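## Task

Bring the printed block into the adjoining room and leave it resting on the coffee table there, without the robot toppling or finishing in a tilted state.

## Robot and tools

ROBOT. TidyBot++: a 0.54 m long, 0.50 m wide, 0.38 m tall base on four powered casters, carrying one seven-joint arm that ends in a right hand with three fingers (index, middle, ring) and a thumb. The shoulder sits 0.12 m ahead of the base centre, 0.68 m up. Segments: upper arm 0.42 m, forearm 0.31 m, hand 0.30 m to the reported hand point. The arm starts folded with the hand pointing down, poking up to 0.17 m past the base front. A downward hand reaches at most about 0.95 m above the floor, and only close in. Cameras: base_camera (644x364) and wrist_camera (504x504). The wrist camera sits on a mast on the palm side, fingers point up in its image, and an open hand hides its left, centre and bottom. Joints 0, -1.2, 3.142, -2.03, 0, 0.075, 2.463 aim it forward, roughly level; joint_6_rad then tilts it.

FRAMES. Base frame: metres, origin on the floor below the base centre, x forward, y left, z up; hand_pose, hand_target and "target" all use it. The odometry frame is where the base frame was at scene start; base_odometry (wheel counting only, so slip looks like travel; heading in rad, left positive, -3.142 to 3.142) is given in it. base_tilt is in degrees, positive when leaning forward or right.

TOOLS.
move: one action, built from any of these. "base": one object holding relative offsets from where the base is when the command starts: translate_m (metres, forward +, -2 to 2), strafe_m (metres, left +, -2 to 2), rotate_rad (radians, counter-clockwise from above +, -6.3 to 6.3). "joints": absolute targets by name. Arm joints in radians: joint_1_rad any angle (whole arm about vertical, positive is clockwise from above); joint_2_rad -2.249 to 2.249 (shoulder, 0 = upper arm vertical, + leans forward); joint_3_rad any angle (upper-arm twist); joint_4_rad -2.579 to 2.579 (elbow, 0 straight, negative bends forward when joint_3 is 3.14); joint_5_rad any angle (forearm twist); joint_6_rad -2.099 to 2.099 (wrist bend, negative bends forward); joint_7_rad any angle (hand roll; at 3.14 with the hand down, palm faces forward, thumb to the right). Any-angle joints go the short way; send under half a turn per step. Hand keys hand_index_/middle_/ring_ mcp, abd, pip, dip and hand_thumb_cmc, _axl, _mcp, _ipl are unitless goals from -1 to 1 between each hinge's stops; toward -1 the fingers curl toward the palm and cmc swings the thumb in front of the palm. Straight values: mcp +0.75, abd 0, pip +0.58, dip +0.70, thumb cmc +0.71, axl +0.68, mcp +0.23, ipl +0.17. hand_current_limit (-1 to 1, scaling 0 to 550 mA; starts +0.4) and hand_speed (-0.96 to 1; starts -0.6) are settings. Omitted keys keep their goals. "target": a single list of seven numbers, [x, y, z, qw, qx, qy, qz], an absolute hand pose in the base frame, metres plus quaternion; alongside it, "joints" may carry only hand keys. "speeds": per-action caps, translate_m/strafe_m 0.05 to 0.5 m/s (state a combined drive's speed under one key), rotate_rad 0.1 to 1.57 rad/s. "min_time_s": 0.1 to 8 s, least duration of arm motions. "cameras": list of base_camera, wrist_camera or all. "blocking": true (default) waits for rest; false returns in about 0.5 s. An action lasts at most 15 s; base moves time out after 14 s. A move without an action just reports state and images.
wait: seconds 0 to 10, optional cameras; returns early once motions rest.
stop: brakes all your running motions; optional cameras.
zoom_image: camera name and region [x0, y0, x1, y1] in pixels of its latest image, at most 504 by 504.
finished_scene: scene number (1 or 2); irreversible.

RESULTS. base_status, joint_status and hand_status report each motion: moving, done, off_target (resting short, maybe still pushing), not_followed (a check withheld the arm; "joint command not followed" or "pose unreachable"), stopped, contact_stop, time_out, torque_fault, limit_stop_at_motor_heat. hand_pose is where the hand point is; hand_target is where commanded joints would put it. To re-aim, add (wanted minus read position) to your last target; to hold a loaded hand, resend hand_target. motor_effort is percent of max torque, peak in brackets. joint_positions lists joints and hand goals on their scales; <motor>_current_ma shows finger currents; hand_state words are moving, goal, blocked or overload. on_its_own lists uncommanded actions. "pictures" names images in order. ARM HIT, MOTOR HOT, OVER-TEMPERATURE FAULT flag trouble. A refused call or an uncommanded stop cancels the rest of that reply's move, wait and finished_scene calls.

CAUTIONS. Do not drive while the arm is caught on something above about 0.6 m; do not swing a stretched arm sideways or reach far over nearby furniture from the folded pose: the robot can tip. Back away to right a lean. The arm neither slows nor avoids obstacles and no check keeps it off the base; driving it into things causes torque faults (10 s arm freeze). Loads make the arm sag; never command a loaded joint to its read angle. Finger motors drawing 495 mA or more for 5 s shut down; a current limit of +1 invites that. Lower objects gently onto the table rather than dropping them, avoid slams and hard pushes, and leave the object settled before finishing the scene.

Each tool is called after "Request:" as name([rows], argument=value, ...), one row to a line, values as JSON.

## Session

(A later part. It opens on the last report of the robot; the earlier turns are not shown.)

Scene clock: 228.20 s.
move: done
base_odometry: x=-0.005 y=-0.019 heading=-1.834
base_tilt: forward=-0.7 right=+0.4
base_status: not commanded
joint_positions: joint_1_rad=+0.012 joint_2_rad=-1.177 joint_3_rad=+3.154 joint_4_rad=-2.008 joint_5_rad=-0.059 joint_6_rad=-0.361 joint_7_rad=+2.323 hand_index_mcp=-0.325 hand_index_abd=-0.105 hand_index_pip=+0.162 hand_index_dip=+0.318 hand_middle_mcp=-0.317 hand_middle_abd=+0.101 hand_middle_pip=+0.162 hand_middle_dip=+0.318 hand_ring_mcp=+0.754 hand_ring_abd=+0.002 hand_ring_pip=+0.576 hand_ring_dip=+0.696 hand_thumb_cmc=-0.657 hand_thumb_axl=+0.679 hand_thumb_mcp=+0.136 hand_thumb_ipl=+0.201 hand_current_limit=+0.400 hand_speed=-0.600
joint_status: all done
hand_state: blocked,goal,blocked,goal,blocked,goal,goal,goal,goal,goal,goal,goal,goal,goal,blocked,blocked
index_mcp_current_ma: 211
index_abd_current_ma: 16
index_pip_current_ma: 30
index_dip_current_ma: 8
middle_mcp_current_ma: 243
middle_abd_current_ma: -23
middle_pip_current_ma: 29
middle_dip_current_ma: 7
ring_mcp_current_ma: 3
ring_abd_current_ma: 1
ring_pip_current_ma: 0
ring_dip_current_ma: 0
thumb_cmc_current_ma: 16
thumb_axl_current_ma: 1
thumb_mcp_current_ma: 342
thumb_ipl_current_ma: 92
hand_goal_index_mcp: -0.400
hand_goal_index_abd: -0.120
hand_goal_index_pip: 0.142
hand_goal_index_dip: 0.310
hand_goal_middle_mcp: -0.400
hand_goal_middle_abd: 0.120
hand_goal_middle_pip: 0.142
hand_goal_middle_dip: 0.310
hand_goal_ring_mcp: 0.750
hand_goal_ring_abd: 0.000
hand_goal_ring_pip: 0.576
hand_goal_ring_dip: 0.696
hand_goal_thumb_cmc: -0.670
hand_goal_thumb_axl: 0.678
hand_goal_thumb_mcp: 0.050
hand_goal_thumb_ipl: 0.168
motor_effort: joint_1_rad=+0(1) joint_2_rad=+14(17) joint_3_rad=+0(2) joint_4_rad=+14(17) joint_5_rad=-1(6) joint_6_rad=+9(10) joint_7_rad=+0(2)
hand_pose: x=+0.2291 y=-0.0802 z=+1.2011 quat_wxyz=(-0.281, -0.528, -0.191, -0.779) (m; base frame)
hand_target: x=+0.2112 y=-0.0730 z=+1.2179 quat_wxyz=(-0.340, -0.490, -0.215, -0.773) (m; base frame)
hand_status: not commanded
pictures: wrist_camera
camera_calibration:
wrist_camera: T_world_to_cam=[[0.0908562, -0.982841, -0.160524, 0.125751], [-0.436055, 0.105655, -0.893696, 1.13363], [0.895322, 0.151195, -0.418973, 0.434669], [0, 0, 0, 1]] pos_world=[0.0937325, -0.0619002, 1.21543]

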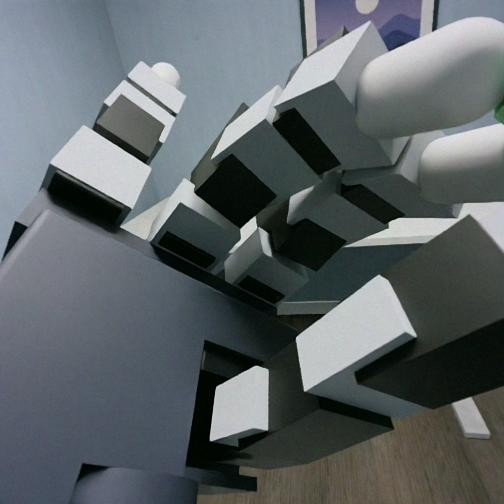

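Request:
move(base={"rotate_rad":-0.7}, cameras=["all"])

Request:
move(base={"rotate_rad":-0.7}, cameras=["all"])

Request:
move(base={"rotate_rad":-0.7}, cameras=["all"])

Scene clock: 232.27 s.
move: done
base_odometry: x=-0.005 y=-0.019 heading=-2.533
base_tilt: forward=-0.7 right=+0.3
base_status: done
joint_positions: joint_1_rad=+0.008 joint_2_rad=-1.177 joint_3_rad=+3.153 joint_4_rad=-2.009 joint_5_rad=-0.056 joint_6_rad=-0.360 joint_7_rad=+2.324 hand_index_mcp=-0.325 hand_index_abd=-0.105 hand_index_pip=+0.162 hand_index_dip=+0.318 hand_middle_mcp=-0.317 hand_middle_abd=+0.101 hand_middle_pip=+0.162 hand_middle_dip=+0.318 hand_ring_mcp=+0.754 hand_ring_abd=+0.002 hand_ring_pip=+0.576 hand_ring_dip=+0.696 hand_thumb_cmc=-0.657 hand_thumb_axl=+0.679 hand_thumb_mcp=+0.136 hand_thumb_ipl=+0.201 hand_current_limit=+0.400 hand_speed=-0.600
joint_status: not commanded
hand_state: blocked,goal,blocked,goal,blocked,goal,goal,goal,goal,goal,goal,goal,goal,goal,blocked,blocked
index_mcp_current_ma: 211
index_abd_current_ma: 16
index_pip_current_ma: 30
index_dip_current_ma: 8
middle_mcp_current_ma: 243
middle_abd_current_ma: -23
middle_pip_current_ma: 29
middle_dip_current_ma: 7
ring_mcp_current_ma: 4
ring_abd_current_ma: 1
ring_pip_current_ma: 0
ring_dip_current_ma: 0
thumb_cmc_current_ma: 16
thumb_axl_current_ma: 1
thumb_mcp_current_ma: 342
thumb_ipl_current_ma: 92
hand_goal_index_mcp: -0.400
hand_goal_index_abd: -0.120
hand_goal_index_pip: 0.142
hand_goal_index_dip: 0.310
hand_goal_middle_mcp: -0.400
hand_goal_middle_abd: 0.120
hand_goal_middle_pip: 0.142
hand_goal_middle_dip: 0.310
hand_goal_ring_mcp: 0.750
hand_goal_ring_abd: 0.000
hand_goal_ring_pip: 0.576
hand_goal_ring_dip: 0.696
hand_goal_thumb_cmc: -0.670
hand_goal_thumb_axl: 0.678
hand_goal_thumb_mcp: 0.050
hand_goal_thumb_ipl: 0.168
motor_effort: joint_1_rad=+0(1) joint_2_rad=+15(15) joint_3_rad=+0(1) joint_4_rad=+13(14) joint_5_rad=+0(1) joint_6_rad=+8(9) joint_7_rad=+0(0)
hand_pose: x=+0.2293 y=-0.0794 z=+1.2013 quat_wxyz=(-0.281, -0.527, -0.192, -0.779) (m; base frame)
hand_target: x=+0.2112 y=-0.0730 z=+1.2179 quat_wxyz=(-0.340, -0.490, -0.215, -0.773) (m; base frame)
hand_status: not commanded
pictures: base_camera, wrist_camera
camera_calibration:
wrist_camera: T_world_to_cam=[[0.092472, -0.9833, -0.156747, 0.121565], [-0.435836, 0.101568, -0.894277, 1.13414], [0.895263, 0.151011, -0.419166, 0.43476], [0, 0, 0, 1]] pos_world=[0.0938354, -0.0613114, 1.21553]

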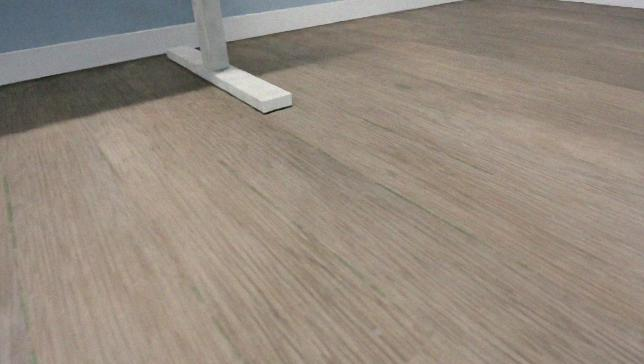

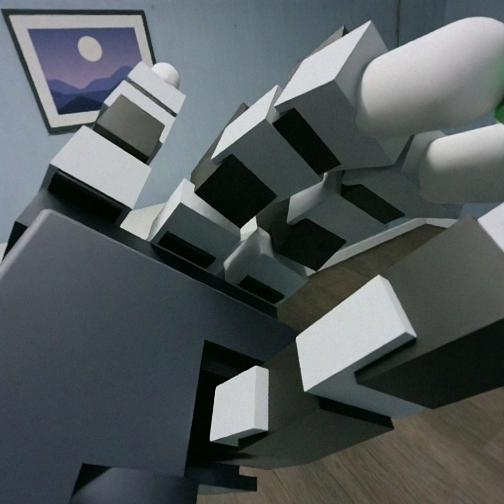

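Scene clock: 233.90 s.
move: done
base_odometry: x=-0.005 y=-0.019 heading=+3.050
base_tilt: forward=-0.7 right=+0.3
base_status: done
joint_positions: joint_1_rad=+0.007 joint_2_rad=-1.177 joint_3_rad=+3.153 joint_4_rad=-2.009 joint_5_rad=-0.056 joint_6_rad=-0.359 joint_7_rad=+2.324 hand_index_mcp=-0.325 hand_index_abd=-0.105 hand_index_pip=+0.162 hand_index_dip=+0.318 hand_middle_mcp=-0.317 hand_middle_abd=+0.101 hand_middle_pip=+0.162 hand_middle_dip=+0.318 hand_ring_mcp=+0.754 hand_ring_abd=+0.002 hand_ring_pip=+0.576 hand_ring_dip=+0.696 hand_thumb_cmc=-0.657 hand_thumb_axl=+0.679 hand_thumb_mcp=+0.136 hand_thumb_ipl=+0.201 hand_current_limit=+0.400 hand_speed=-0.600
joint_status: not commanded
hand_state: blocked,goal,blocked,goal,blocked,goal,goal,goal,goal,goal,goal,goal,goal,goal,blocked,blocked
index_mcp_current_ma: 211
index_abd_current_ma: 16
index_pip_current_ma: 30
index_dip_current_ma: 8
middle_mcp_current_ma: 243
middle_abd_current_ma: -23
middle_pip_current_ma: 29
middle_dip_current_ma: 7
ring_mcp_current_ma: 4
ring_abd_current_ma: 1
ring_pip_current_ma: 0
ring_dip_current_ma: 0
thumb_cmc_current_ma: 16
thumb_axl_current_ma: 1
thumb_mcp_current_ma: 342
thumb_ipl_current_ma: 92
hand_goal_index_mcp: -0.400
hand_goal_index_abd: -0.120
hand_goal_index_pip: 0.142
hand_goal_index_dip: 0.310
hand_goal_middle_mcp: -0.400
hand_goal_middle_abd: 0.120
hand_goal_middle_pip: 0.142
hand_goal_middle_dip: 0.310
hand_goal_ring_mcp: 0.750
hand_goal_ring_abd: 0.000
hand_goal_ring_pip: 0.576
hand_goal_ring_dip: 0.696
hand_goal_thumb_cmc: -0.670
hand_goal_thumb_axl: 0.678
hand_goal_thumb_mcp: 0.050
hand_goal_thumb_ipl: 0.168
motor_effort: joint_1_rad=+0(1) joint_2_rad=+15(15) joint_3_rad=+0(1) joint_4_rad=+13(14) joint_5_rad=-1(1) joint_6_rad=+9(9) joint_7_rad=+0(0)
hand_pose: x=+0.2294 y=-0.0791 z=+1.2014 quat_wxyz=(-0.281, -0.527, -0.193, -0.779) (m; base frame)
hand_target: x=+0.2112 y=-0.0730 z=+1.2179 quat_wxyz=(-0.340, -0.490, -0.215, -0.773) (m; base frame)
hand_status: not commanded
pictures: base_camera, wrist_camera
camera_calibration:
wrist_camera: T_world_to_cam=[[0.0938739, -0.98327, -0.156103, 0.120742], [-0.435969, 0.100364, -0.894348, 1.1342], [0.895053, 0.152012, -0.419253, 0.434842], [0, 0, 0, 1]] pos_world=[0.0939367, -0.0612125, 1.21553]

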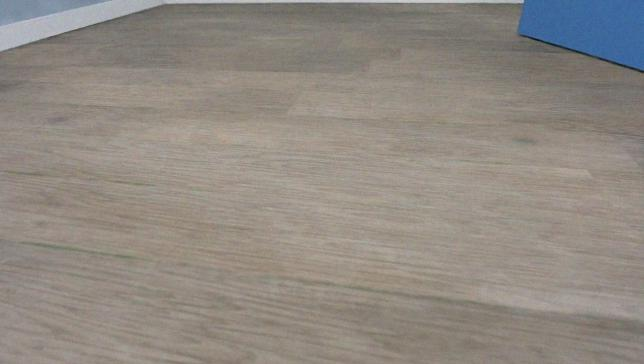

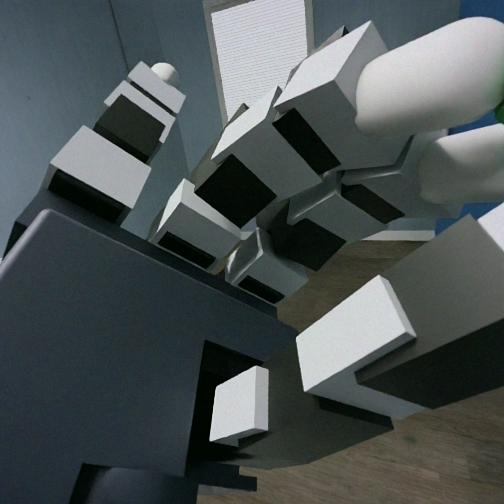

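Scene clock: 235.53 s.
move: done
base_odometry: x=-0.005 y=-0.019 heading=+2.351
base_tilt: forward=-0.7 right=+0.4
base_status: done
joint_positions: joint_1_rad=+0.006 joint_2_rad=-1.177 joint_3_rad=+3.153 joint_4_rad=-2.009 joint_5_rad=-0.056 joint_6_rad=-0.359 joint_7_rad=+2.324 hand_index_mcp=-0.325 hand_index_abd=-0.105 hand_index_pip=+0.162 hand_index_dip=+0.318 hand_middle_mcp=-0.317 hand_middle_abd=+0.101 hand_middle_pip=+0.162 hand_middle_dip=+0.318 hand_ring_mcp=+0.754 hand_ring_abd=+0.002 hand_ring_pip=+0.576 hand_ring_dip=+0.696 hand_thumb_cmc=-0.657 hand_thumb_axl=+0.679 hand_thumb_mcp=+0.136 hand_thumb_ipl=+0.201 hand_current_limit=+0.400 hand_speed=-0.600
joint_status: not commanded
hand_state: blocked,goal,blocked,goal,blocked,goal,goal,goal,goal,goal,goal,goal,goal,goal,blocked,blocked
index_mcp_current_ma: 211
index_abd_current_ma: 16
index_pip_current_ma: 30
index_dip_current_ma: 8
middle_mcp_current_ma: 243
middle_abd_current_ma: -23
middle_pip_current_ma: 29
middle_dip_current_ma: 7
ring_mcp_current_ma: 4
ring_abd_current_ma: 1
ring_pip_current_ma: 0
ring_dip_current_ma: 0
thumb_cmc_current_ma: 16
thumb_axl_current_ma: 1
thumb_mcp_current_ma: 342
thumb_ipl_current_ma: 92
hand_goal_index_mcp: -0.400
hand_goal_index_abd: -0.120
hand_goal_index_pip: 0.142
hand_goal_index_dip: 0.310
hand_goal_middle_mcp: -0.400
hand_goal_middle_abd: 0.120
hand_goal_middle_pip: 0.142
hand_goal_middle_dip: 0.310
hand_goal_ring_mcp: 0.750
hand_goal_ring_abd: 0.000
hand_goal_ring_pip: 0.576
hand_goal_ring_dip: 0.696
hand_goal_thumb_cmc: -0.670
hand_goal_thumb_axl: 0.678
hand_goal_thumb_mcp: 0.050
hand_goal_thumb_ipl: 0.168
motor_effort: joint_1_rad=+1(1) joint_2_rad=+15(15) joint_3_rad=+0(1) joint_4_rad=+13(14) joint_5_rad=+0(1) joint_6_rad=+8(9) joint_7_rad=+0(0)
hand_pose: x=+0.2295 y=-0.0789 z=+1.2014 quat_wxyz=(-0.280, -0.526, -0.193, -0.779) (m; base frame)
hand_target: x=+0.2112 y=-0.0730 z=+1.2179 quat_wxyz=(-0.340, -0.490, -0.215, -0.773) (m; base frame)
hand_status: not commanded
pictures: base_camera, wrist_camera
camera_calibration:
wrist_camera: T_world_to_cam=[[0.0946502, -0.983239, -0.155831, 0.120428], [-0.436084, 0.0997658, -0.894359, 1.13423], [0.894915, 0.152607, -0.419332, 0.434881], [0, 0, 0, 1]] pos_world=[0.0940373, -0.0611129, 1.21553]

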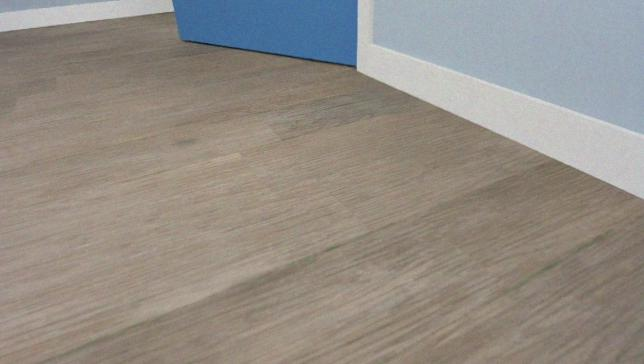

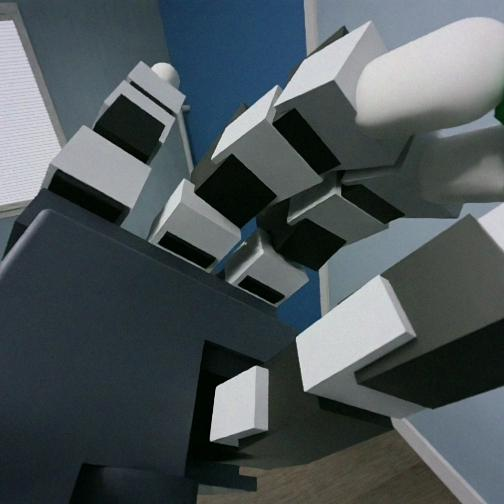

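Request:
move(base={"rotate_rad":-1.04}, joints={"joint_6_rad":-0.6}, cameras=["all"])

Request:
move(base={"strafe_m":1.2}, speeds={"strafe_m":0.4}, cameras=["all"])

Scene clock: 269.40 s.
move: done
base_odometry: x=-0.005 y=-0.019 heading=+1.311
base_tilt: forward=-0.7 right=+0.4
base_status: done
joint_positions: joint_1_rad=+0.006 joint_2_rad=-1.177 joint_3_rad=+3.153 joint_4_rad=-2.024 joint_5_rad=-0.055 joint_6_rad=-0.589 joint_7_rad=+2.325 hand_index_mcp=-0.325 hand_index_abd=-0.105 hand_index_pip=+0.162 hand_index_dip=+0.318 hand_middle_mcp=-0.317 hand_middle_abd=+0.101 hand_middle_pip=+0.162 hand_middle_dip=+0.318 hand_ring_mcp=+0.756 hand_ring_abd=+0.002 hand_ring_pip=+0.576 hand_ring_dip=+0.696 hand_thumb_cmc=-0.657 hand_thumb_axl=+0.679 hand_thumb_mcp=+0.136 hand_thumb_ipl=+0.201 hand_current_limit=+0.400 hand_speed=-0.600
joint_status: all done
hand_state: blocked,goal,blocked,goal,blocked,goal,goal,goal,goal,goal,goal,goal,goal,goal,blocked,blocked
index_mcp_current_ma: 211
index_abd_current_ma: 16
index_pip_current_ma: 30
index_dip_current_ma: 8
middle_mcp_current_ma: 243
middle_abd_current_ma: -23
middle_pip_current_ma: 29
middle_dip_current_ma: 7
ring_mcp_current_ma: 6
ring_abd_current_ma: 1
ring_pip_current_ma: 0
ring_dip_current_ma: 0
thumb_cmc_current_ma: 16
thumb_axl_current_ma: 1
thumb_mcp_current_ma: 342
thumb_ipl_current_ma: 92
hand_goal_index_mcp: -0.400
hand_goal_index_abd: -0.120
hand_goal_index_pip: 0.142
hand_goal_index_dip: 0.310
hand_goal_middle_mcp: -0.400
hand_goal_middle_abd: 0.120
hand_goal_middle_pip: 0.142
hand_goal_middle_dip: 0.310
hand_goal_ring_mcp: 0.750
hand_goal_ring_abd: 0.000
hand_goal_ring_pip: 0.576
hand_goal_ring_dip: 0.696
hand_goal_thumb_cmc: -0.670
hand_goal_thumb_axl: 0.678
hand_goal_thumb_mcp: 0.050
hand_goal_thumb_ipl: 0.168
motor_effort: joint_1_rad=+0(2) joint_2_rad=+14(16) joint_3_rad=+0(1) joint_4_rad=+14(16) joint_5_rad=+0(1) joint_6_rad=+9(11) joint_7_rad=+0(0)
hand_pose: x=+0.2609 y=-0.0748 z=+1.1298 quat_wxyz=(-0.252, -0.615, -0.232, -0.710) (m; base frame)
hand_target: x=+0.2506 y=-0.0730 z=+1.1356 quat_wxyz=(-0.304, -0.600, -0.264, -0.691) (m; base frame)
hand_status: not commanded
pictures: base_camera, wrist_camera
camera_calibration:
wrist_camera: T_world_to_cam=[[0.0664362, -0.983541, -0.168026, 0.131428], [-0.639962, 0.0871964, -0.763443, 0.987758], [0.765529, 0.15825, -0.623636, 0.6412], [0, 0, 0, 1]] pos_world=[0.132539, -0.0583342, 1.17606]

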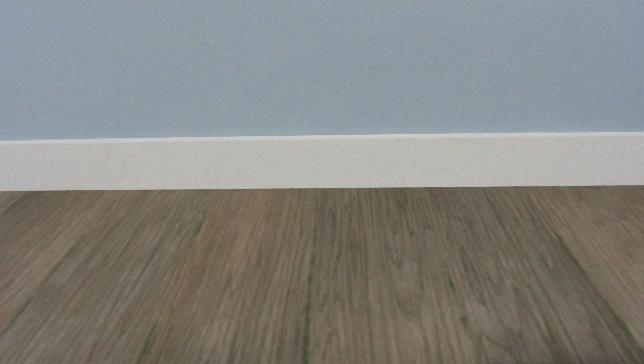

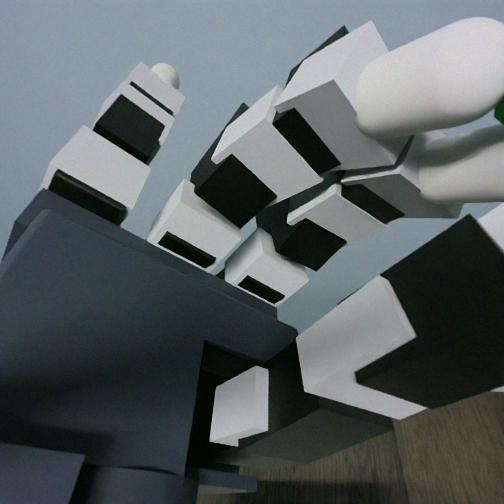

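Scene clock: 273.53 s.
move: done
base_odometry: x=-1.165 y=+0.289 heading=+1.310
base_tilt: forward=-0.7 right=+0.3
base_status: done
joint_positions: joint_1_rad=+0.004 joint_2_rad=-1.177 joint_3_rad=+3.147 joint_4_rad=-2.024 joint_5_rad=-0.053 joint_6_rad=-0.589 joint_7_rad=+2.325 hand_index_mcp=-0.325 hand_index_abd=-0.105 hand_index_pip=+0.162 hand_index_dip=+0.318 hand_middle_mcp=-0.317 hand_middle_abd=+0.101 hand_middle_pip=+0.162 hand_middle_dip=+0.318 hand_ring_mcp=+0.756 hand_ring_abd=+0.002 hand_ring_pip=+0.576 hand_ring_dip=+0.696 hand_thumb_cmc=-0.657 hand_thumb_axl=+0.679 hand_thumb_mcp=+0.136 hand_thumb_ipl=+0.201 hand_current_limit=+0.400 hand_speed=-0.600
joint_status: not commanded
hand_state: blocked,goal,blocked,goal,blocked,goal,goal,goal,goal,goal,goal,goal,goal,goal,blocked,blocked
index_mcp_current_ma: 211
index_abd_current_ma: 16
index_pip_current_ma: 30
index_dip_current_ma: 8
middle_mcp_current_ma: 243
middle_abd_current_ma: -23
middle_pip_current_ma: 29
middle_dip_current_ma: 7
ring_mcp_current_ma: 6
ring_abd_current_ma: 1
ring_pip_current_ma: 0
ring_dip_current_ma: 0
thumb_cmc_current_ma: 16
thumb_axl_current_ma: 1
thumb_mcp_current_ma: 342
thumb_ipl_current_ma: 92
hand_goal_index_mcp: -0.400
hand_goal_index_abd: -0.120
hand_goal_index_pip: 0.142
hand_goal_index_dip: 0.310
hand_goal_middle_mcp: -0.400
hand_goal_middle_abd: 0.120
hand_goal_middle_pip: 0.142
hand_goal_middle_dip: 0.310
hand_goal_ring_mcp: 0.750
hand_goal_ring_abd: 0.000
hand_goal_ring_pip: 0.576
hand_goal_ring_dip: 0.696
hand_goal_thumb_cmc: -0.670
hand_goal_thumb_axl: 0.678
hand_goal_thumb_mcp: 0.050
hand_goal_thumb_ipl: 0.168
motor_effort: joint_1_rad=+1(2) joint_2_rad=+15(15) joint_3_rad=+0(2) joint_4_rad=+14(14) joint_5_rad=+0(1) joint_6_rad=+10(10) joint_7_rad=+0(1)
hand_pose: x=+0.2611 y=-0.0722 z=+1.1302 quat_wxyz=(-0.253, -0.614, -0.235, -0.710) (m; base frame)
hand_target: x=+0.2506 y=-0.0730 z=+1.1356 quat_wxyz=(-0.304, -0.600, -0.264, -0.691) (m; base frame)
hand_status: not commanded
pictures: base_camera, wrist_camera
camera_calibration:
wrist_camera: T_world_to_cam=[[0.0693173, -0.984382, -0.161822, 0.126177], [-0.640261, 0.0804967, -0.763928, 0.988141], [0.765024, 0.156562, -0.624682, 0.642046], [0, 0, 0, 1]] pos_world=[0.132741, -0.0558555, 1.17636]

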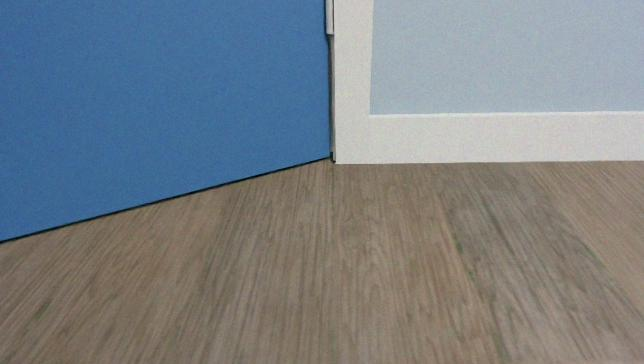

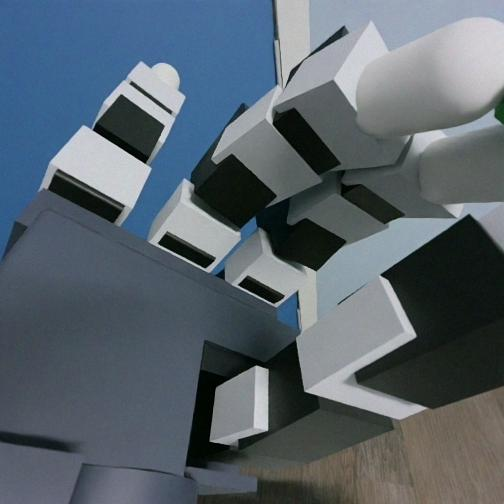

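Request:
move(base={"rotate_rad":-0.045})

Request:
move(base={"strafe_m":1.0}, speeds={"strafe_m":0.3}, cameras=["all"])

Scene clock: 283.37 s.
move: done
base_odometry: x=-1.165 y=+0.289 heading=+1.265
base_tilt: forward=-0.7 right=+0.3
base_status: done
joint_positions: joint_1_rad=+0.004 joint_2_rad=-1.177 joint_3_rad=+3.147 joint_4_rad=-2.024 joint_5_rad=-0.053 joint_6_rad=-0.589 joint_7_rad=+2.325 hand_index_mcp=-0.325 hand_index_abd=-0.105 hand_index_pip=+0.162 hand_index_dip=+0.318 hand_middle_mcp=-0.317 hand_middle_abd=+0.101 hand_middle_pip=+0.162 hand_middle_dip=+0.318 hand_ring_mcp=+0.756 hand_ring_abd=+0.002 hand_ring_pip=+0.576 hand_ring_dip=+0.696 hand_thumb_cmc=-0.657 hand_thumb_axl=+0.679 hand_thumb_mcp=+0.136 hand_thumb_ipl=+0.201 hand_current_limit=+0.400 hand_speed=-0.600
joint_status: not commanded
hand_state: blocked,goal,blocked,goal,blocked,goal,goal,goal,goal,goal,goal,goal,goal,goal,blocked,blocked
index_mcp_current_ma: 211
index_abd_current_ma: 16
index_pip_current_ma: 30
index_dip_current_ma: 8
middle_mcp_current_ma: 243
middle_abd_current_ma: -23
middle_pip_current_ma: 29
middle_dip_current_ma: 7
ring_mcp_current_ma: 6
ring_abd_current_ma: 1
ring_pip_current_ma: 0
ring_dip_current_ma: 0
thumb_cmc_current_ma: 16
thumb_axl_current_ma: 1
thumb_mcp_current_ma: 342
thumb_ipl_current_ma: 92
hand_goal_index_mcp: -0.400
hand_goal_index_abd: -0.120
hand_goal_index_pip: 0.142
hand_goal_index_dip: 0.310
hand_goal_middle_mcp: -0.400
hand_goal_middle_abd: 0.120
hand_goal_middle_pip: 0.142
hand_goal_middle_dip: 0.310
hand_goal_ring_mcp: 0.750
hand_goal_ring_abd: 0.000
hand_goal_ring_pip: 0.576
hand_goal_ring_dip: 0.696
hand_goal_thumb_cmc: -0.670
hand_goal_thumb_axl: 0.678
hand_goal_thumb_mcp: 0.050
hand_goal_thumb_ipl: 0.168
motor_effort: joint_1_rad=+0(1) joint_2_rad=+14(15) joint_3_rad=+0(1) joint_4_rad=+14(15) joint_5_rad=+0(1) joint_6_rad=+9(9) joint_7_rad=+0(0)
hand_pose: x=+0.2611 y=-0.0722 z=+1.1302 quat_wxyz=(-0.253, -0.614, -0.235, -0.710) (m; base frame)
hand_target: x=+0.2506 y=-0.0730 z=+1.1356 quat_wxyz=(-0.304, -0.600, -0.264, -0.691) (m; base frame)
hand_status: not commanded
pictures: none

Scene clock: 287.63 s.
move: done
base_odometry: x=-2.119 y=+0.590 heading=+1.265
base_tilt: forward=-0.8 right=+0.3
base_status: done
joint_positions: joint_1_rad=+0.002 joint_2_rad=-1.177 joint_3_rad=+3.145 joint_4_rad=-2.024 joint_5_rad=-0.053 joint_6_rad=-0.589 joint_7_rad=+2.325 hand_index_mcp=-0.325 hand_index_abd=-0.105 hand_index_pip=+0.162 hand_index_dip=+0.318 hand_middle_mcp=-0.317 hand_middle_abd=+0.101 hand_middle_pip=+0.162 hand_middle_dip=+0.318 hand_ring_mcp=+0.756 hand_ring_abd=+0.002 hand_ring_pip=+0.576 hand_ring_dip=+0.696 hand_thumb_cmc=-0.657 hand_thumb_axl=+0.679 hand_thumb_mcp=+0.136 hand_thumb_ipl=+0.201 hand_current_limit=+0.400 hand_speed=-0.600
joint_status: not commanded
hand_state: blocked,goal,blocked,goal,blocked,goal,goal,goal,goal,goal,goal,goal,goal,goal,blocked,blocked
index_mcp_current_ma: 211
index_abd_current_ma: 16
index_pip_current_ma: 30
index_dip_current_ma: 8
middle_mcp_current_ma: 243
middle_abd_current_ma: -23
middle_pip_current_ma: 29
middle_dip_current_ma: 7
ring_mcp_current_ma: 6
ring_abd_current_ma: 1
ring_pip_current_ma: 0
ring_dip_current_ma: 0
thumb_cmc_current_ma: 16
thumb_axl_current_ma: 1
thumb_mcp_current_ma: 342
thumb_ipl_current_ma: 92
hand_goal_index_mcp: -0.400
hand_goal_index_abd: -0.120
hand_goal_index_pip: 0.142
hand_goal_index_dip: 0.310
hand_goal_middle_mcp: -0.400
hand_goal_middle_abd: 0.120
hand_goal_middle_pip: 0.142
hand_goal_middle_dip: 0.310
hand_goal_ring_mcp: 0.750
hand_goal_ring_abd: 0.000
hand_goal_ring_pip: 0.576
hand_goal_ring_dip: 0.696
hand_goal_thumb_cmc: -0.670
hand_goal_thumb_axl: 0.678
hand_goal_thumb_mcp: 0.050
hand_goal_thumb_ipl: 0.168
motor_effort: joint_1_rad=+1(2) joint_2_rad=+14(15) joint_3_rad=+0(2) joint_4_rad=+14(15) joint_5_rad=+0(1) joint_6_rad=+9(10) joint_7_rad=+0(1)
hand_pose: x=+0.2612 y=-0.0712 z=+1.1304 quat_wxyz=(-0.253, -0.613, -0.237, -0.710) (m; base frame)
hand_target: x=+0.2506 y=-0.0730 z=+1.1356 quat_wxyz=(-0.304, -0.600, -0.264, -0.691) (m; base frame)
hand_status: not commanded
pictures: base_camera, wrist_camera
camera_calibration:
wrist_camera: T_world_to_cam=[[0.071124, -0.984638, -0.159463, 0.12415], [-0.640414, 0.0774894, -0.764111, 0.988351], [0.76473, 0.156469, -0.625065, 0.642423], [0, 0, 0, 1]] pos_world=[0.132843, -0.0548636, 1.17656]

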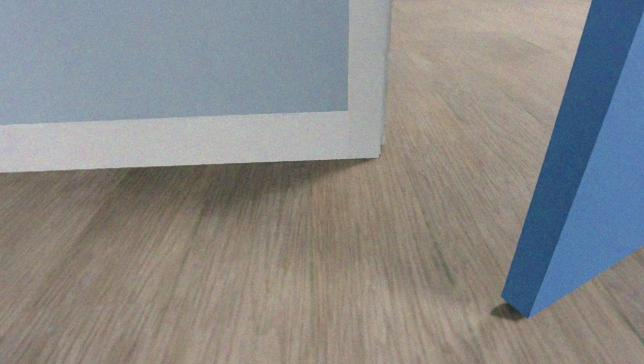

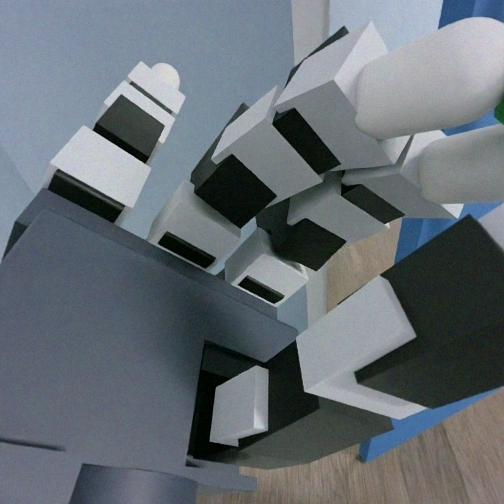

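Request:
move(base={"strafe_m":0.14,"rotate_rad":0.012}, speeds={"strafe_m":0.2}, joints={"joint_6_rad":0.35,"hand_ring_mcp":0.1,"hand_ring_pip":0.1}, min_time_s=2, cameras=["all"])

Scene clock: 303.93 s.
move: done
base_odometry: x=-2.253 y=+0.632 heading=+1.278
base_tilt: forward=-0.8 right=+0.3
base_status: done
joint_positions: joint_1_rad=+0.001 joint_2_rad=-1.177 joint_3_rad=+3.144 joint_4_rad=-2.024 joint_5_rad=-0.052 joint_6_rad=+0.296 joint_7_rad=+2.325 hand_index_mcp=-0.328 hand_index_abd=-0.105 hand_index_pip=+0.162 hand_index_dip=+0.318 hand_middle_mcp=-0.320 hand_middle_abd=+0.101 hand_middle_pip=+0.162 hand_middle_dip=+0.318 hand_ring_mcp=+0.098 hand_ring_abd=+0.002 hand_ring_pip=+0.101 hand_ring_dip=+0.696 hand_thumb_cmc=-0.657 hand_thumb_axl=+0.679 hand_thumb_mcp=+0.136 hand_thumb_ipl=+0.204 hand_current_limit=+0.400 hand_speed=-0.600
joint_status: all done
hand_state: blocked,goal,blocked,goal,blocked,goal,goal,goal,goal,goal,goal,goal,goal,goal,blocked,blocked
index_mcp_current_ma: 200
index_abd_current_ma: 16
index_pip_current_ma: 30
index_dip_current_ma: 8
middle_mcp_current_ma: 230
middle_abd_current_ma: -23
middle_pip_current_ma: 29
middle_dip_current_ma: 7
ring_mcp_current_ma: -1
ring_abd_current_ma: 1
ring_pip_current_ma: 0
ring_dip_current_ma: 0
thumb_cmc_current_ma: 16
thumb_axl_current_ma: 1
thumb_mcp_current_ma: 342
thumb_ipl_current_ma: 104
hand_goal_index_mcp: -0.400
hand_goal_index_abd: -0.120
hand_goal_index_pip: 0.142
hand_goal_index_dip: 0.310
hand_goal_middle_mcp: -0.400
hand_goal_middle_abd: 0.120
hand_goal_middle_pip: 0.142
hand_goal_middle_dip: 0.310
hand_goal_ring_mcp: 0.100
hand_goal_ring_abd: 0.000
hand_goal_ring_pip: 0.100
hand_goal_ring_dip: 0.696
hand_goal_thumb_cmc: -0.670
hand_goal_thumb_axl: 0.678
hand_goal_thumb_mcp: 0.050
hand_goal_thumb_ipl: 0.168
motor_effort: joint_1_rad=+0(2) joint_2_rad=+16(18) joint_3_rad=+0(2) joint_4_rad=+11(15) joint_5_rad=+0(1) joint_6_rad=+4(11) joint_7_rad=+0(1)
hand_pose: x=+0.0907 y=-0.0841 z=+1.3268 quat_wxyz=(-0.334, -0.258, -0.086, -0.902) (m; base frame)
hand_target: x=+0.0560 y=-0.0730 z=+1.3357 quat_wxyz=(-0.391, -0.218, -0.096, -0.889) (m; base frame)
hand_status: not commanded
pictures: base_camera, wrist_camera
camera_calibration:
wrist_camera: T_world_to_cam=[[0.14827, -0.9854, -0.0836876, 0.0472957], [0.186208, 0.110927, -0.976228, 1.23952], [0.971258, 0.129162, 0.199936, -0.218011], [0, 0, 0, 1]] pos_world=[-0.0260764, -0.0627324, 1.2576]

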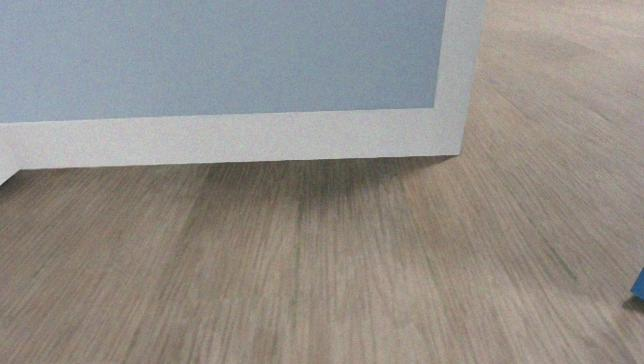

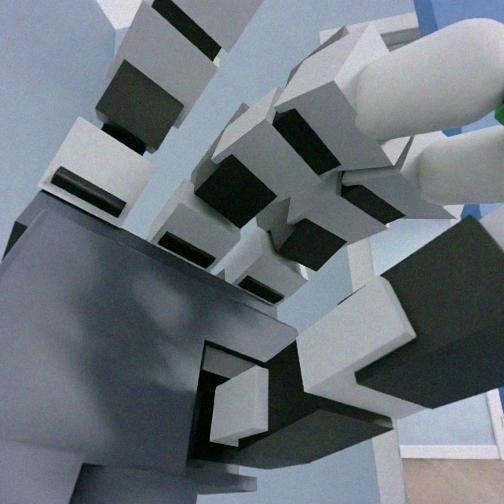

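Request:
move(base={"translate_m":0.5}, speeds={"translate_m":0.2}, cameras=["all"])

Scene clock: 312.00 s.
move: done
base_odometry: x=-2.108 y=+1.111 heading=+1.278
base_tilt: forward=-0.7 right=+0.4
base_status: done
joint_positions: joint_1_rad=+0.001 joint_2_rad=-1.179 joint_3_rad=+3.144 joint_4_rad=-2.024 joint_5_rad=-0.052 joint_6_rad=+0.300 joint_7_rad=+2.325 hand_index_mcp=-0.328 hand_index_abd=-0.105 hand_index_pip=+0.162 hand_index_dip=+0.318 hand_middle_mcp=-0.321 hand_middle_abd=+0.101 hand_middle_pip=+0.162 hand_middle_dip=+0.318 hand_ring_mcp=+0.097 hand_ring_abd=+0.002 hand_ring_pip=+0.101 hand_ring_dip=+0.696 hand_thumb_cmc=-0.657 hand_thumb_axl=+0.679 hand_thumb_mcp=+0.136 hand_thumb_ipl=+0.204 hand_current_limit=+0.400 hand_speed=-0.600
joint_status: not commanded
hand_state: blocked,goal,blocked,goal,blocked,goal,goal,goal,goal,goal,goal,goal,goal,goal,blocked,blocked
index_mcp_current_ma: 198
index_abd_current_ma: 16
index_pip_current_ma: 30
index_dip_current_ma: 8
middle_mcp_current_ma: 228
middle_abd_current_ma: -23
middle_pip_current_ma: 29
middle_dip_current_ma: 7
ring_mcp_current_ma: -2
ring_abd_current_ma: 1
ring_pip_current_ma: 0
ring_dip_current_ma: 0
thumb_cmc_current_ma: 16
thumb_axl_current_ma: 1
thumb_mcp_current_ma: 342
thumb_ipl_current_ma: 106
hand_goal_index_mcp: -0.400
hand_goal_index_abd: -0.120
hand_goal_index_pip: 0.142
hand_goal_index_dip: 0.310
hand_goal_middle_mcp: -0.400
hand_goal_middle_abd: 0.120
hand_goal_middle_pip: 0.142
hand_goal_middle_dip: 0.310
hand_goal_ring_mcp: 0.100
hand_goal_ring_abd: 0.000
hand_goal_ring_pip: 0.100
hand_goal_ring_dip: 0.696
hand_goal_thumb_cmc: -0.670
hand_goal_thumb_axl: 0.678
hand_goal_thumb_mcp: 0.050
hand_goal_thumb_ipl: 0.168
motor_effort: joint_1_rad=+0(1) joint_2_rad=+16(20) joint_3_rad=+0(1) joint_4_rad=+12(13) joint_5_rad=+0(1) joint_6_rad=+4(5) joint_7_rad=+0(1)
hand_pose: x=+0.0882 y=-0.0841 z=+1.3273 quat_wxyz=(-0.335, -0.255, -0.085, -0.903) (m; base frame)
hand_target: x=+0.0560 y=-0.0730 z=+1.3357 quat_wxyz=(-0.391, -0.218, -0.096, -0.889) (m; base frame)
hand_status: not commanded
pictures: base_camera, wrist_camera
camera_calibration:
wrist_camera: T_world_to_cam=[[0.148523, -0.985428, -0.0829037, 0.0465941], [0.192443, 0.111032, -0.975006, 1.23836], [0.970003, 0.128856, 0.206129, -0.223887], [0, 0, 0, 1]] pos_world=[-0.0280628, -0.0627327, 1.25742]

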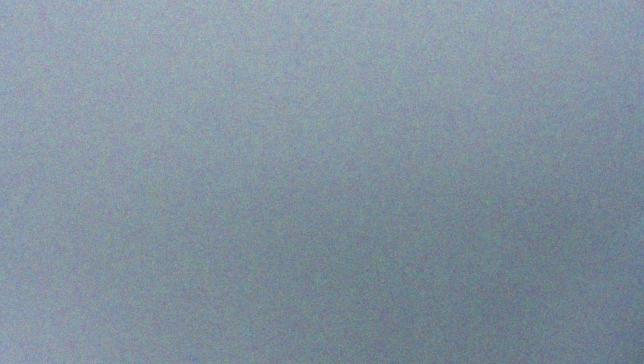

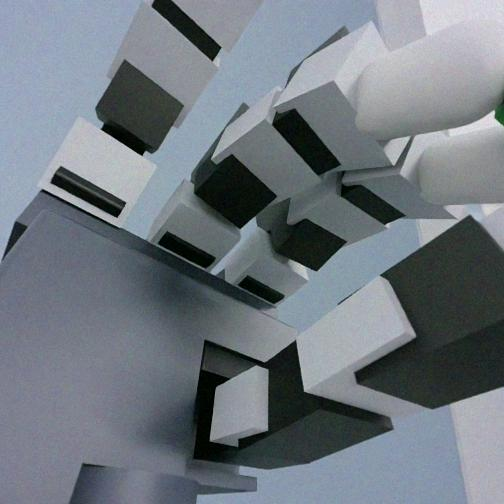

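Now strafe right, slowly pushing the door.

Request:
move(base={"strafe_m":-0.3}, speeds={"strafe_m":0.1}, cameras=["all"])

Request:
move(base={"strafe_m":-0.37}, speeds={"strafe_m":0.1}, cameras=["all"])

Scene clock: 317.07 s.
move: done
base_odometry: x=-1.821 y=+1.024 heading=+1.278
base_tilt: forward=-0.7 right=+0.4
base_status: done
joint_positions: joint_1_rad=+0.000 joint_2_rad=-1.181 joint_3_rad=+3.143 joint_4_rad=-2.024 joint_5_rad=-0.050 joint_6_rad=+0.303 joint_7_rad=+2.326 hand_index_mcp=-0.328 hand_index_abd=-0.105 hand_index_pip=+0.162 hand_index_dip=+0.318 hand_middle_mcp=-0.322 hand_middle_abd=+0.100 hand_middle_pip=+0.162 hand_middle_dip=+0.318 hand_ring_mcp=+0.097 hand_ring_abd=+0.002 hand_ring_pip=+0.101 hand_ring_dip=+0.696 hand_thumb_cmc=-0.656 hand_thumb_axl=+0.680 hand_thumb_mcp=+0.136 hand_thumb_ipl=+0.205 hand_current_limit=+0.400 hand_speed=-0.600
joint_status: not commanded
hand_state: blocked,goal,blocked,goal,blocked,goal,goal,goal,goal,goal,goal,goal,goal,goal,blocked,blocked
index_mcp_current_ma: 198
index_abd_current_ma: 16
index_pip_current_ma: 30
index_dip_current_ma: 8
middle_mcp_current_ma: 224
middle_abd_current_ma: -24
middle_pip_current_ma: 29
middle_dip_current_ma: 7
ring_mcp_current_ma: -2
ring_abd_current_ma: 1
ring_pip_current_ma: 0
ring_dip_current_ma: 0
thumb_cmc_current_ma: 18
thumb_axl_current_ma: 1
thumb_mcp_current_ma: 342
thumb_ipl_current_ma: 107
hand_goal_index_mcp: -0.400
hand_goal_index_abd: -0.120
hand_goal_index_pip: 0.142
hand_goal_index_dip: 0.310
hand_goal_middle_mcp: -0.400
hand_goal_middle_abd: 0.120
hand_goal_middle_pip: 0.142
hand_goal_middle_dip: 0.310
hand_goal_ring_mcp: 0.100
hand_goal_ring_abd: 0.000
hand_goal_ring_pip: 0.100
hand_goal_ring_dip: 0.696
hand_goal_thumb_cmc: -0.670
hand_goal_thumb_axl: 0.678
hand_goal_thumb_mcp: 0.050
hand_goal_thumb_ipl: 0.168
motor_effort: joint_1_rad=+0(5) joint_2_rad=+17(21) joint_3_rad=+0(7) joint_4_rad=+11(13) joint_5_rad=+0(1) joint_6_rad=+4(5) joint_7_rad=+0(1)
hand_pose: x=+0.0862 y=-0.0834 z=+1.3278 quat_wxyz=(-0.336, -0.253, -0.085, -0.903) (m; base frame)
hand_target: x=+0.0560 y=-0.0730 z=+1.3357 quat_wxyz=(-0.391, -0.218, -0.096, -0.889) (m; base frame)
hand_status: not commanded
pictures: base_camera, wrist_camera
camera_calibration:
wrist_camera: T_world_to_cam=[[0.148231, -0.98575, -0.0795249, 0.0431368], [0.197019, 0.108236, -0.974407, 1.23764], [0.969129, 0.128769, 0.210255, -0.227503], [0, 0, 0, 1]] pos_world=[-0.0297534, -0.0621404, 1.25723]

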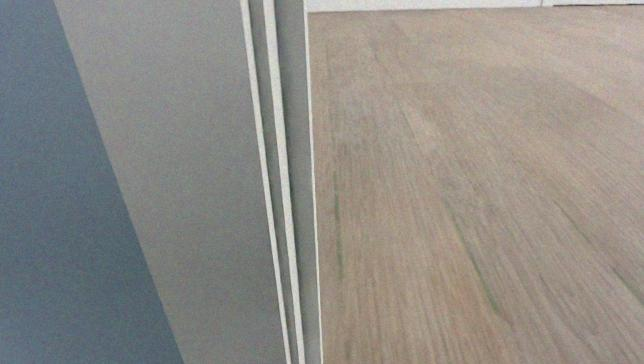

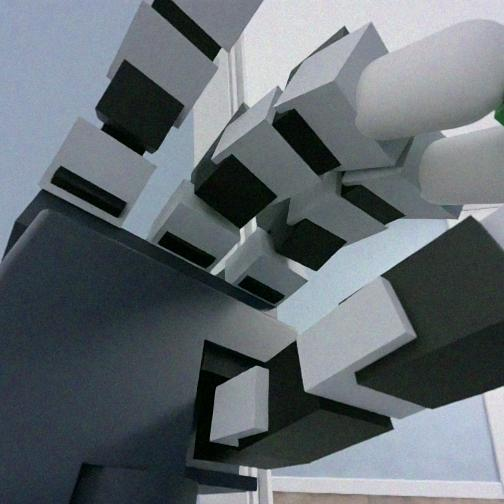

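Scene clock: 321.33 s.
move: done
base_odometry: x=-1.467 y=+0.917 heading=+1.278
base_tilt: forward=-0.7 right=+0.4
base_status: done
joint_positions: joint_1_rad=-0.001 joint_2_rad=-1.181 joint_3_rad=+3.143 joint_4_rad=-2.024 joint_5_rad=-0.050 joint_6_rad=+0.303 joint_7_rad=+2.326 hand_index_mcp=-0.328 hand_index_abd=-0.105 hand_index_pip=+0.162 hand_index_dip=+0.318 hand_middle_mcp=-0.322 hand_middle_abd=+0.100 hand_middle_pip=+0.162 hand_middle_dip=+0.318 hand_ring_mcp=+0.097 hand_ring_abd=+0.002 hand_ring_pip=+0.100 hand_ring_dip=+0.696 hand_thumb_cmc=-0.656 hand_thumb_axl=+0.680 hand_thumb_mcp=+0.136 hand_thumb_ipl=+0.205 hand_current_limit=+0.400 hand_speed=-0.600
joint_status: not commanded
hand_state: blocked,goal,blocked,goal,blocked,goal,goal,goal,goal,goal,goal,goal,goal,goal,blocked,blocked
index_mcp_current_ma: 198
index_abd_current_ma: 16
index_pip_current_ma: 30
index_dip_current_ma: 8
middle_mcp_current_ma: 223
middle_abd_current_ma: -24
middle_pip_current_ma: 29
middle_dip_current_ma: 7
ring_mcp_current_ma: -2
ring_abd_current_ma: 1
ring_pip_current_ma: 0
ring_dip_current_ma: 0
thumb_cmc_current_ma: 18
thumb_axl_current_ma: 1
thumb_mcp_current_ma: 342
thumb_ipl_current_ma: 107
hand_goal_index_mcp: -0.400
hand_goal_index_abd: -0.120
hand_goal_index_pip: 0.142
hand_goal_index_dip: 0.310
hand_goal_middle_mcp: -0.400
hand_goal_middle_abd: 0.120
hand_goal_middle_pip: 0.142
hand_goal_middle_dip: 0.310
hand_goal_ring_mcp: 0.100
hand_goal_ring_abd: 0.000
hand_goal_ring_pip: 0.100
hand_goal_ring_dip: 0.696
hand_goal_thumb_cmc: -0.670
hand_goal_thumb_axl: 0.678
hand_goal_thumb_mcp: 0.050
hand_goal_thumb_ipl: 0.168
motor_effort: joint_1_rad=+0(2) joint_2_rad=+17(18) joint_3_rad=+0(3) joint_4_rad=+11(12) joint_5_rad=+0(1) joint_6_rad=+4(5) joint_7_rad=+0(1)
hand_pose: x=+0.0861 y=-0.0831 z=+1.3279 quat_wxyz=(-0.336, -0.253, -0.085, -0.903) (m; base frame)
hand_target: x=+0.0560 y=-0.0730 z=+1.3357 quat_wxyz=(-0.391, -0.218, -0.096, -0.889) (m; base frame)
hand_status: not commanded
pictures: base_camera, wrist_camera
camera_calibration:
wrist_camera: T_world_to_cam=[[0.148642, -0.985739, -0.078891, 0.0425724], [0.197351, 0.107742, -0.974394, 1.2377], [0.968998, 0.129266, 0.210552, -0.227801], [0, 0, 0, 1]] pos_world=[-0.0298522, -0.0619407, 1.25733]

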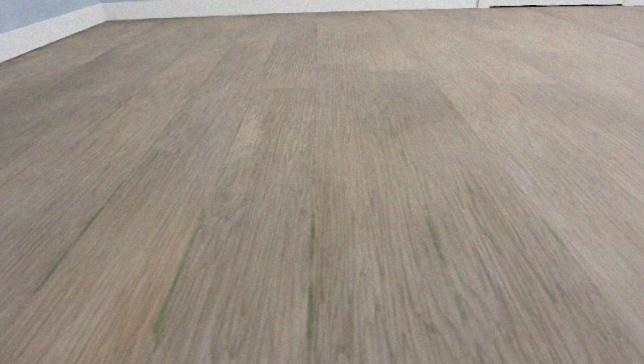

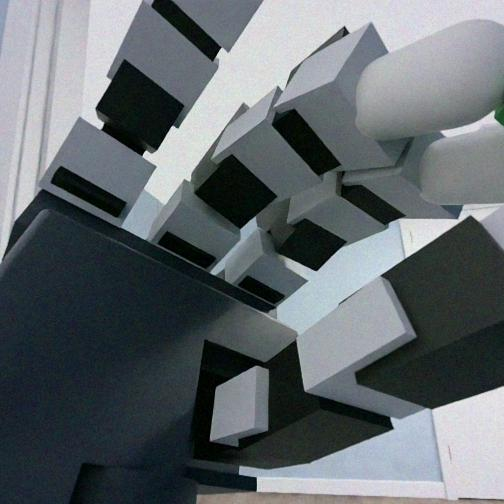

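Request:
move(base={"translate_m":0.75}, speeds={"translate_m":0.25}, cameras=["all"])

Scene clock: 327.17 s.
move: done
base_odometry: x=-1.250 y=+1.635 heading=+1.278
base_tilt: forward=-0.8 right=+0.3
base_status: done
joint_positions: joint_1_rad=-0.001 joint_2_rad=-1.182 joint_3_rad=+3.143 joint_4_rad=-2.024 joint_5_rad=-0.050 joint_6_rad=+0.304 joint_7_rad=+2.326 hand_index_mcp=-0.328 hand_index_abd=-0.105 hand_index_pip=+0.162 hand_index_dip=+0.318 hand_middle_mcp=-0.322 hand_middle_abd=+0.100 hand_middle_pip=+0.162 hand_middle_dip=+0.318 hand_ring_mcp=+0.097 hand_ring_abd=+0.002 hand_ring_pip=+0.100 hand_ring_dip=+0.696 hand_thumb_cmc=-0.656 hand_thumb_axl=+0.680 hand_thumb_mcp=+0.136 hand_thumb_ipl=+0.205 hand_current_limit=+0.400 hand_speed=-0.600
joint_status: not commanded
hand_state: blocked,goal,blocked,goal,blocked,goal,goal,goal,goal,goal,goal,goal,goal,goal,blocked,blocked
index_mcp_current_ma: 198
index_abd_current_ma: 16
index_pip_current_ma: 30
index_dip_current_ma: 8
middle_mcp_current_ma: 223
middle_abd_current_ma: -24
middle_pip_current_ma: 29
middle_dip_current_ma: 7
ring_mcp_current_ma: -2
ring_abd_current_ma: 1
ring_pip_current_ma: 0
ring_dip_current_ma: 0
thumb_cmc_current_ma: 18
thumb_axl_current_ma: 1
thumb_mcp_current_ma: 342
thumb_ipl_current_ma: 107
hand_goal_index_mcp: -0.400
hand_goal_index_abd: -0.120
hand_goal_index_pip: 0.142
hand_goal_index_dip: 0.310
hand_goal_middle_mcp: -0.400
hand_goal_middle_abd: 0.120
hand_goal_middle_pip: 0.142
hand_goal_middle_dip: 0.310
hand_goal_ring_mcp: 0.100
hand_goal_ring_abd: 0.000
hand_goal_ring_pip: 0.100
hand_goal_ring_dip: 0.696
hand_goal_thumb_cmc: -0.670
hand_goal_thumb_axl: 0.678
hand_goal_thumb_mcp: 0.050
hand_goal_thumb_ipl: 0.168
motor_effort: joint_1_rad=+0(1) joint_2_rad=+17(20) joint_3_rad=+0(1) joint_4_rad=+11(13) joint_5_rad=+0(1) joint_6_rad=+4(5) joint_7_rad=+0(1)
hand_pose: x=+0.0851 y=-0.0831 z=+1.3280 quat_wxyz=(-0.336, -0.252, -0.085, -0.904) (m; base frame)
hand_target: x=+0.0560 y=-0.0730 z=+1.3357 quat_wxyz=(-0.391, -0.218, -0.096, -0.889) (m; base frame)
hand_status: not commanded
pictures: base_camera, wrist_camera
camera_calibration:
wrist_camera: T_world_to_cam=[[0.148697, -0.985753, -0.0786084, 0.0423206], [0.199273, 0.107731, -0.974004, 1.23724], [0.968597, 0.129167, 0.212453, -0.229397], [0, 0, 0, 1]] pos_world=[-0.030648, -0.0619409, 1.25714]

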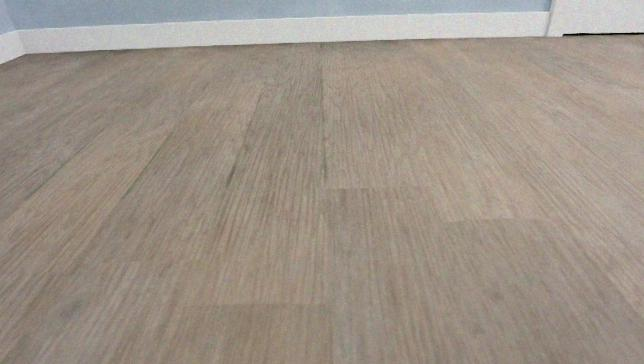

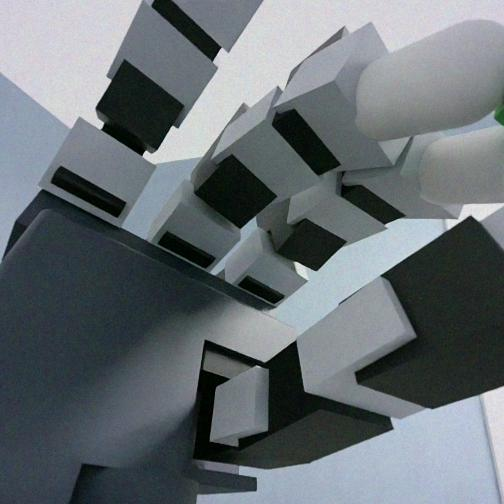

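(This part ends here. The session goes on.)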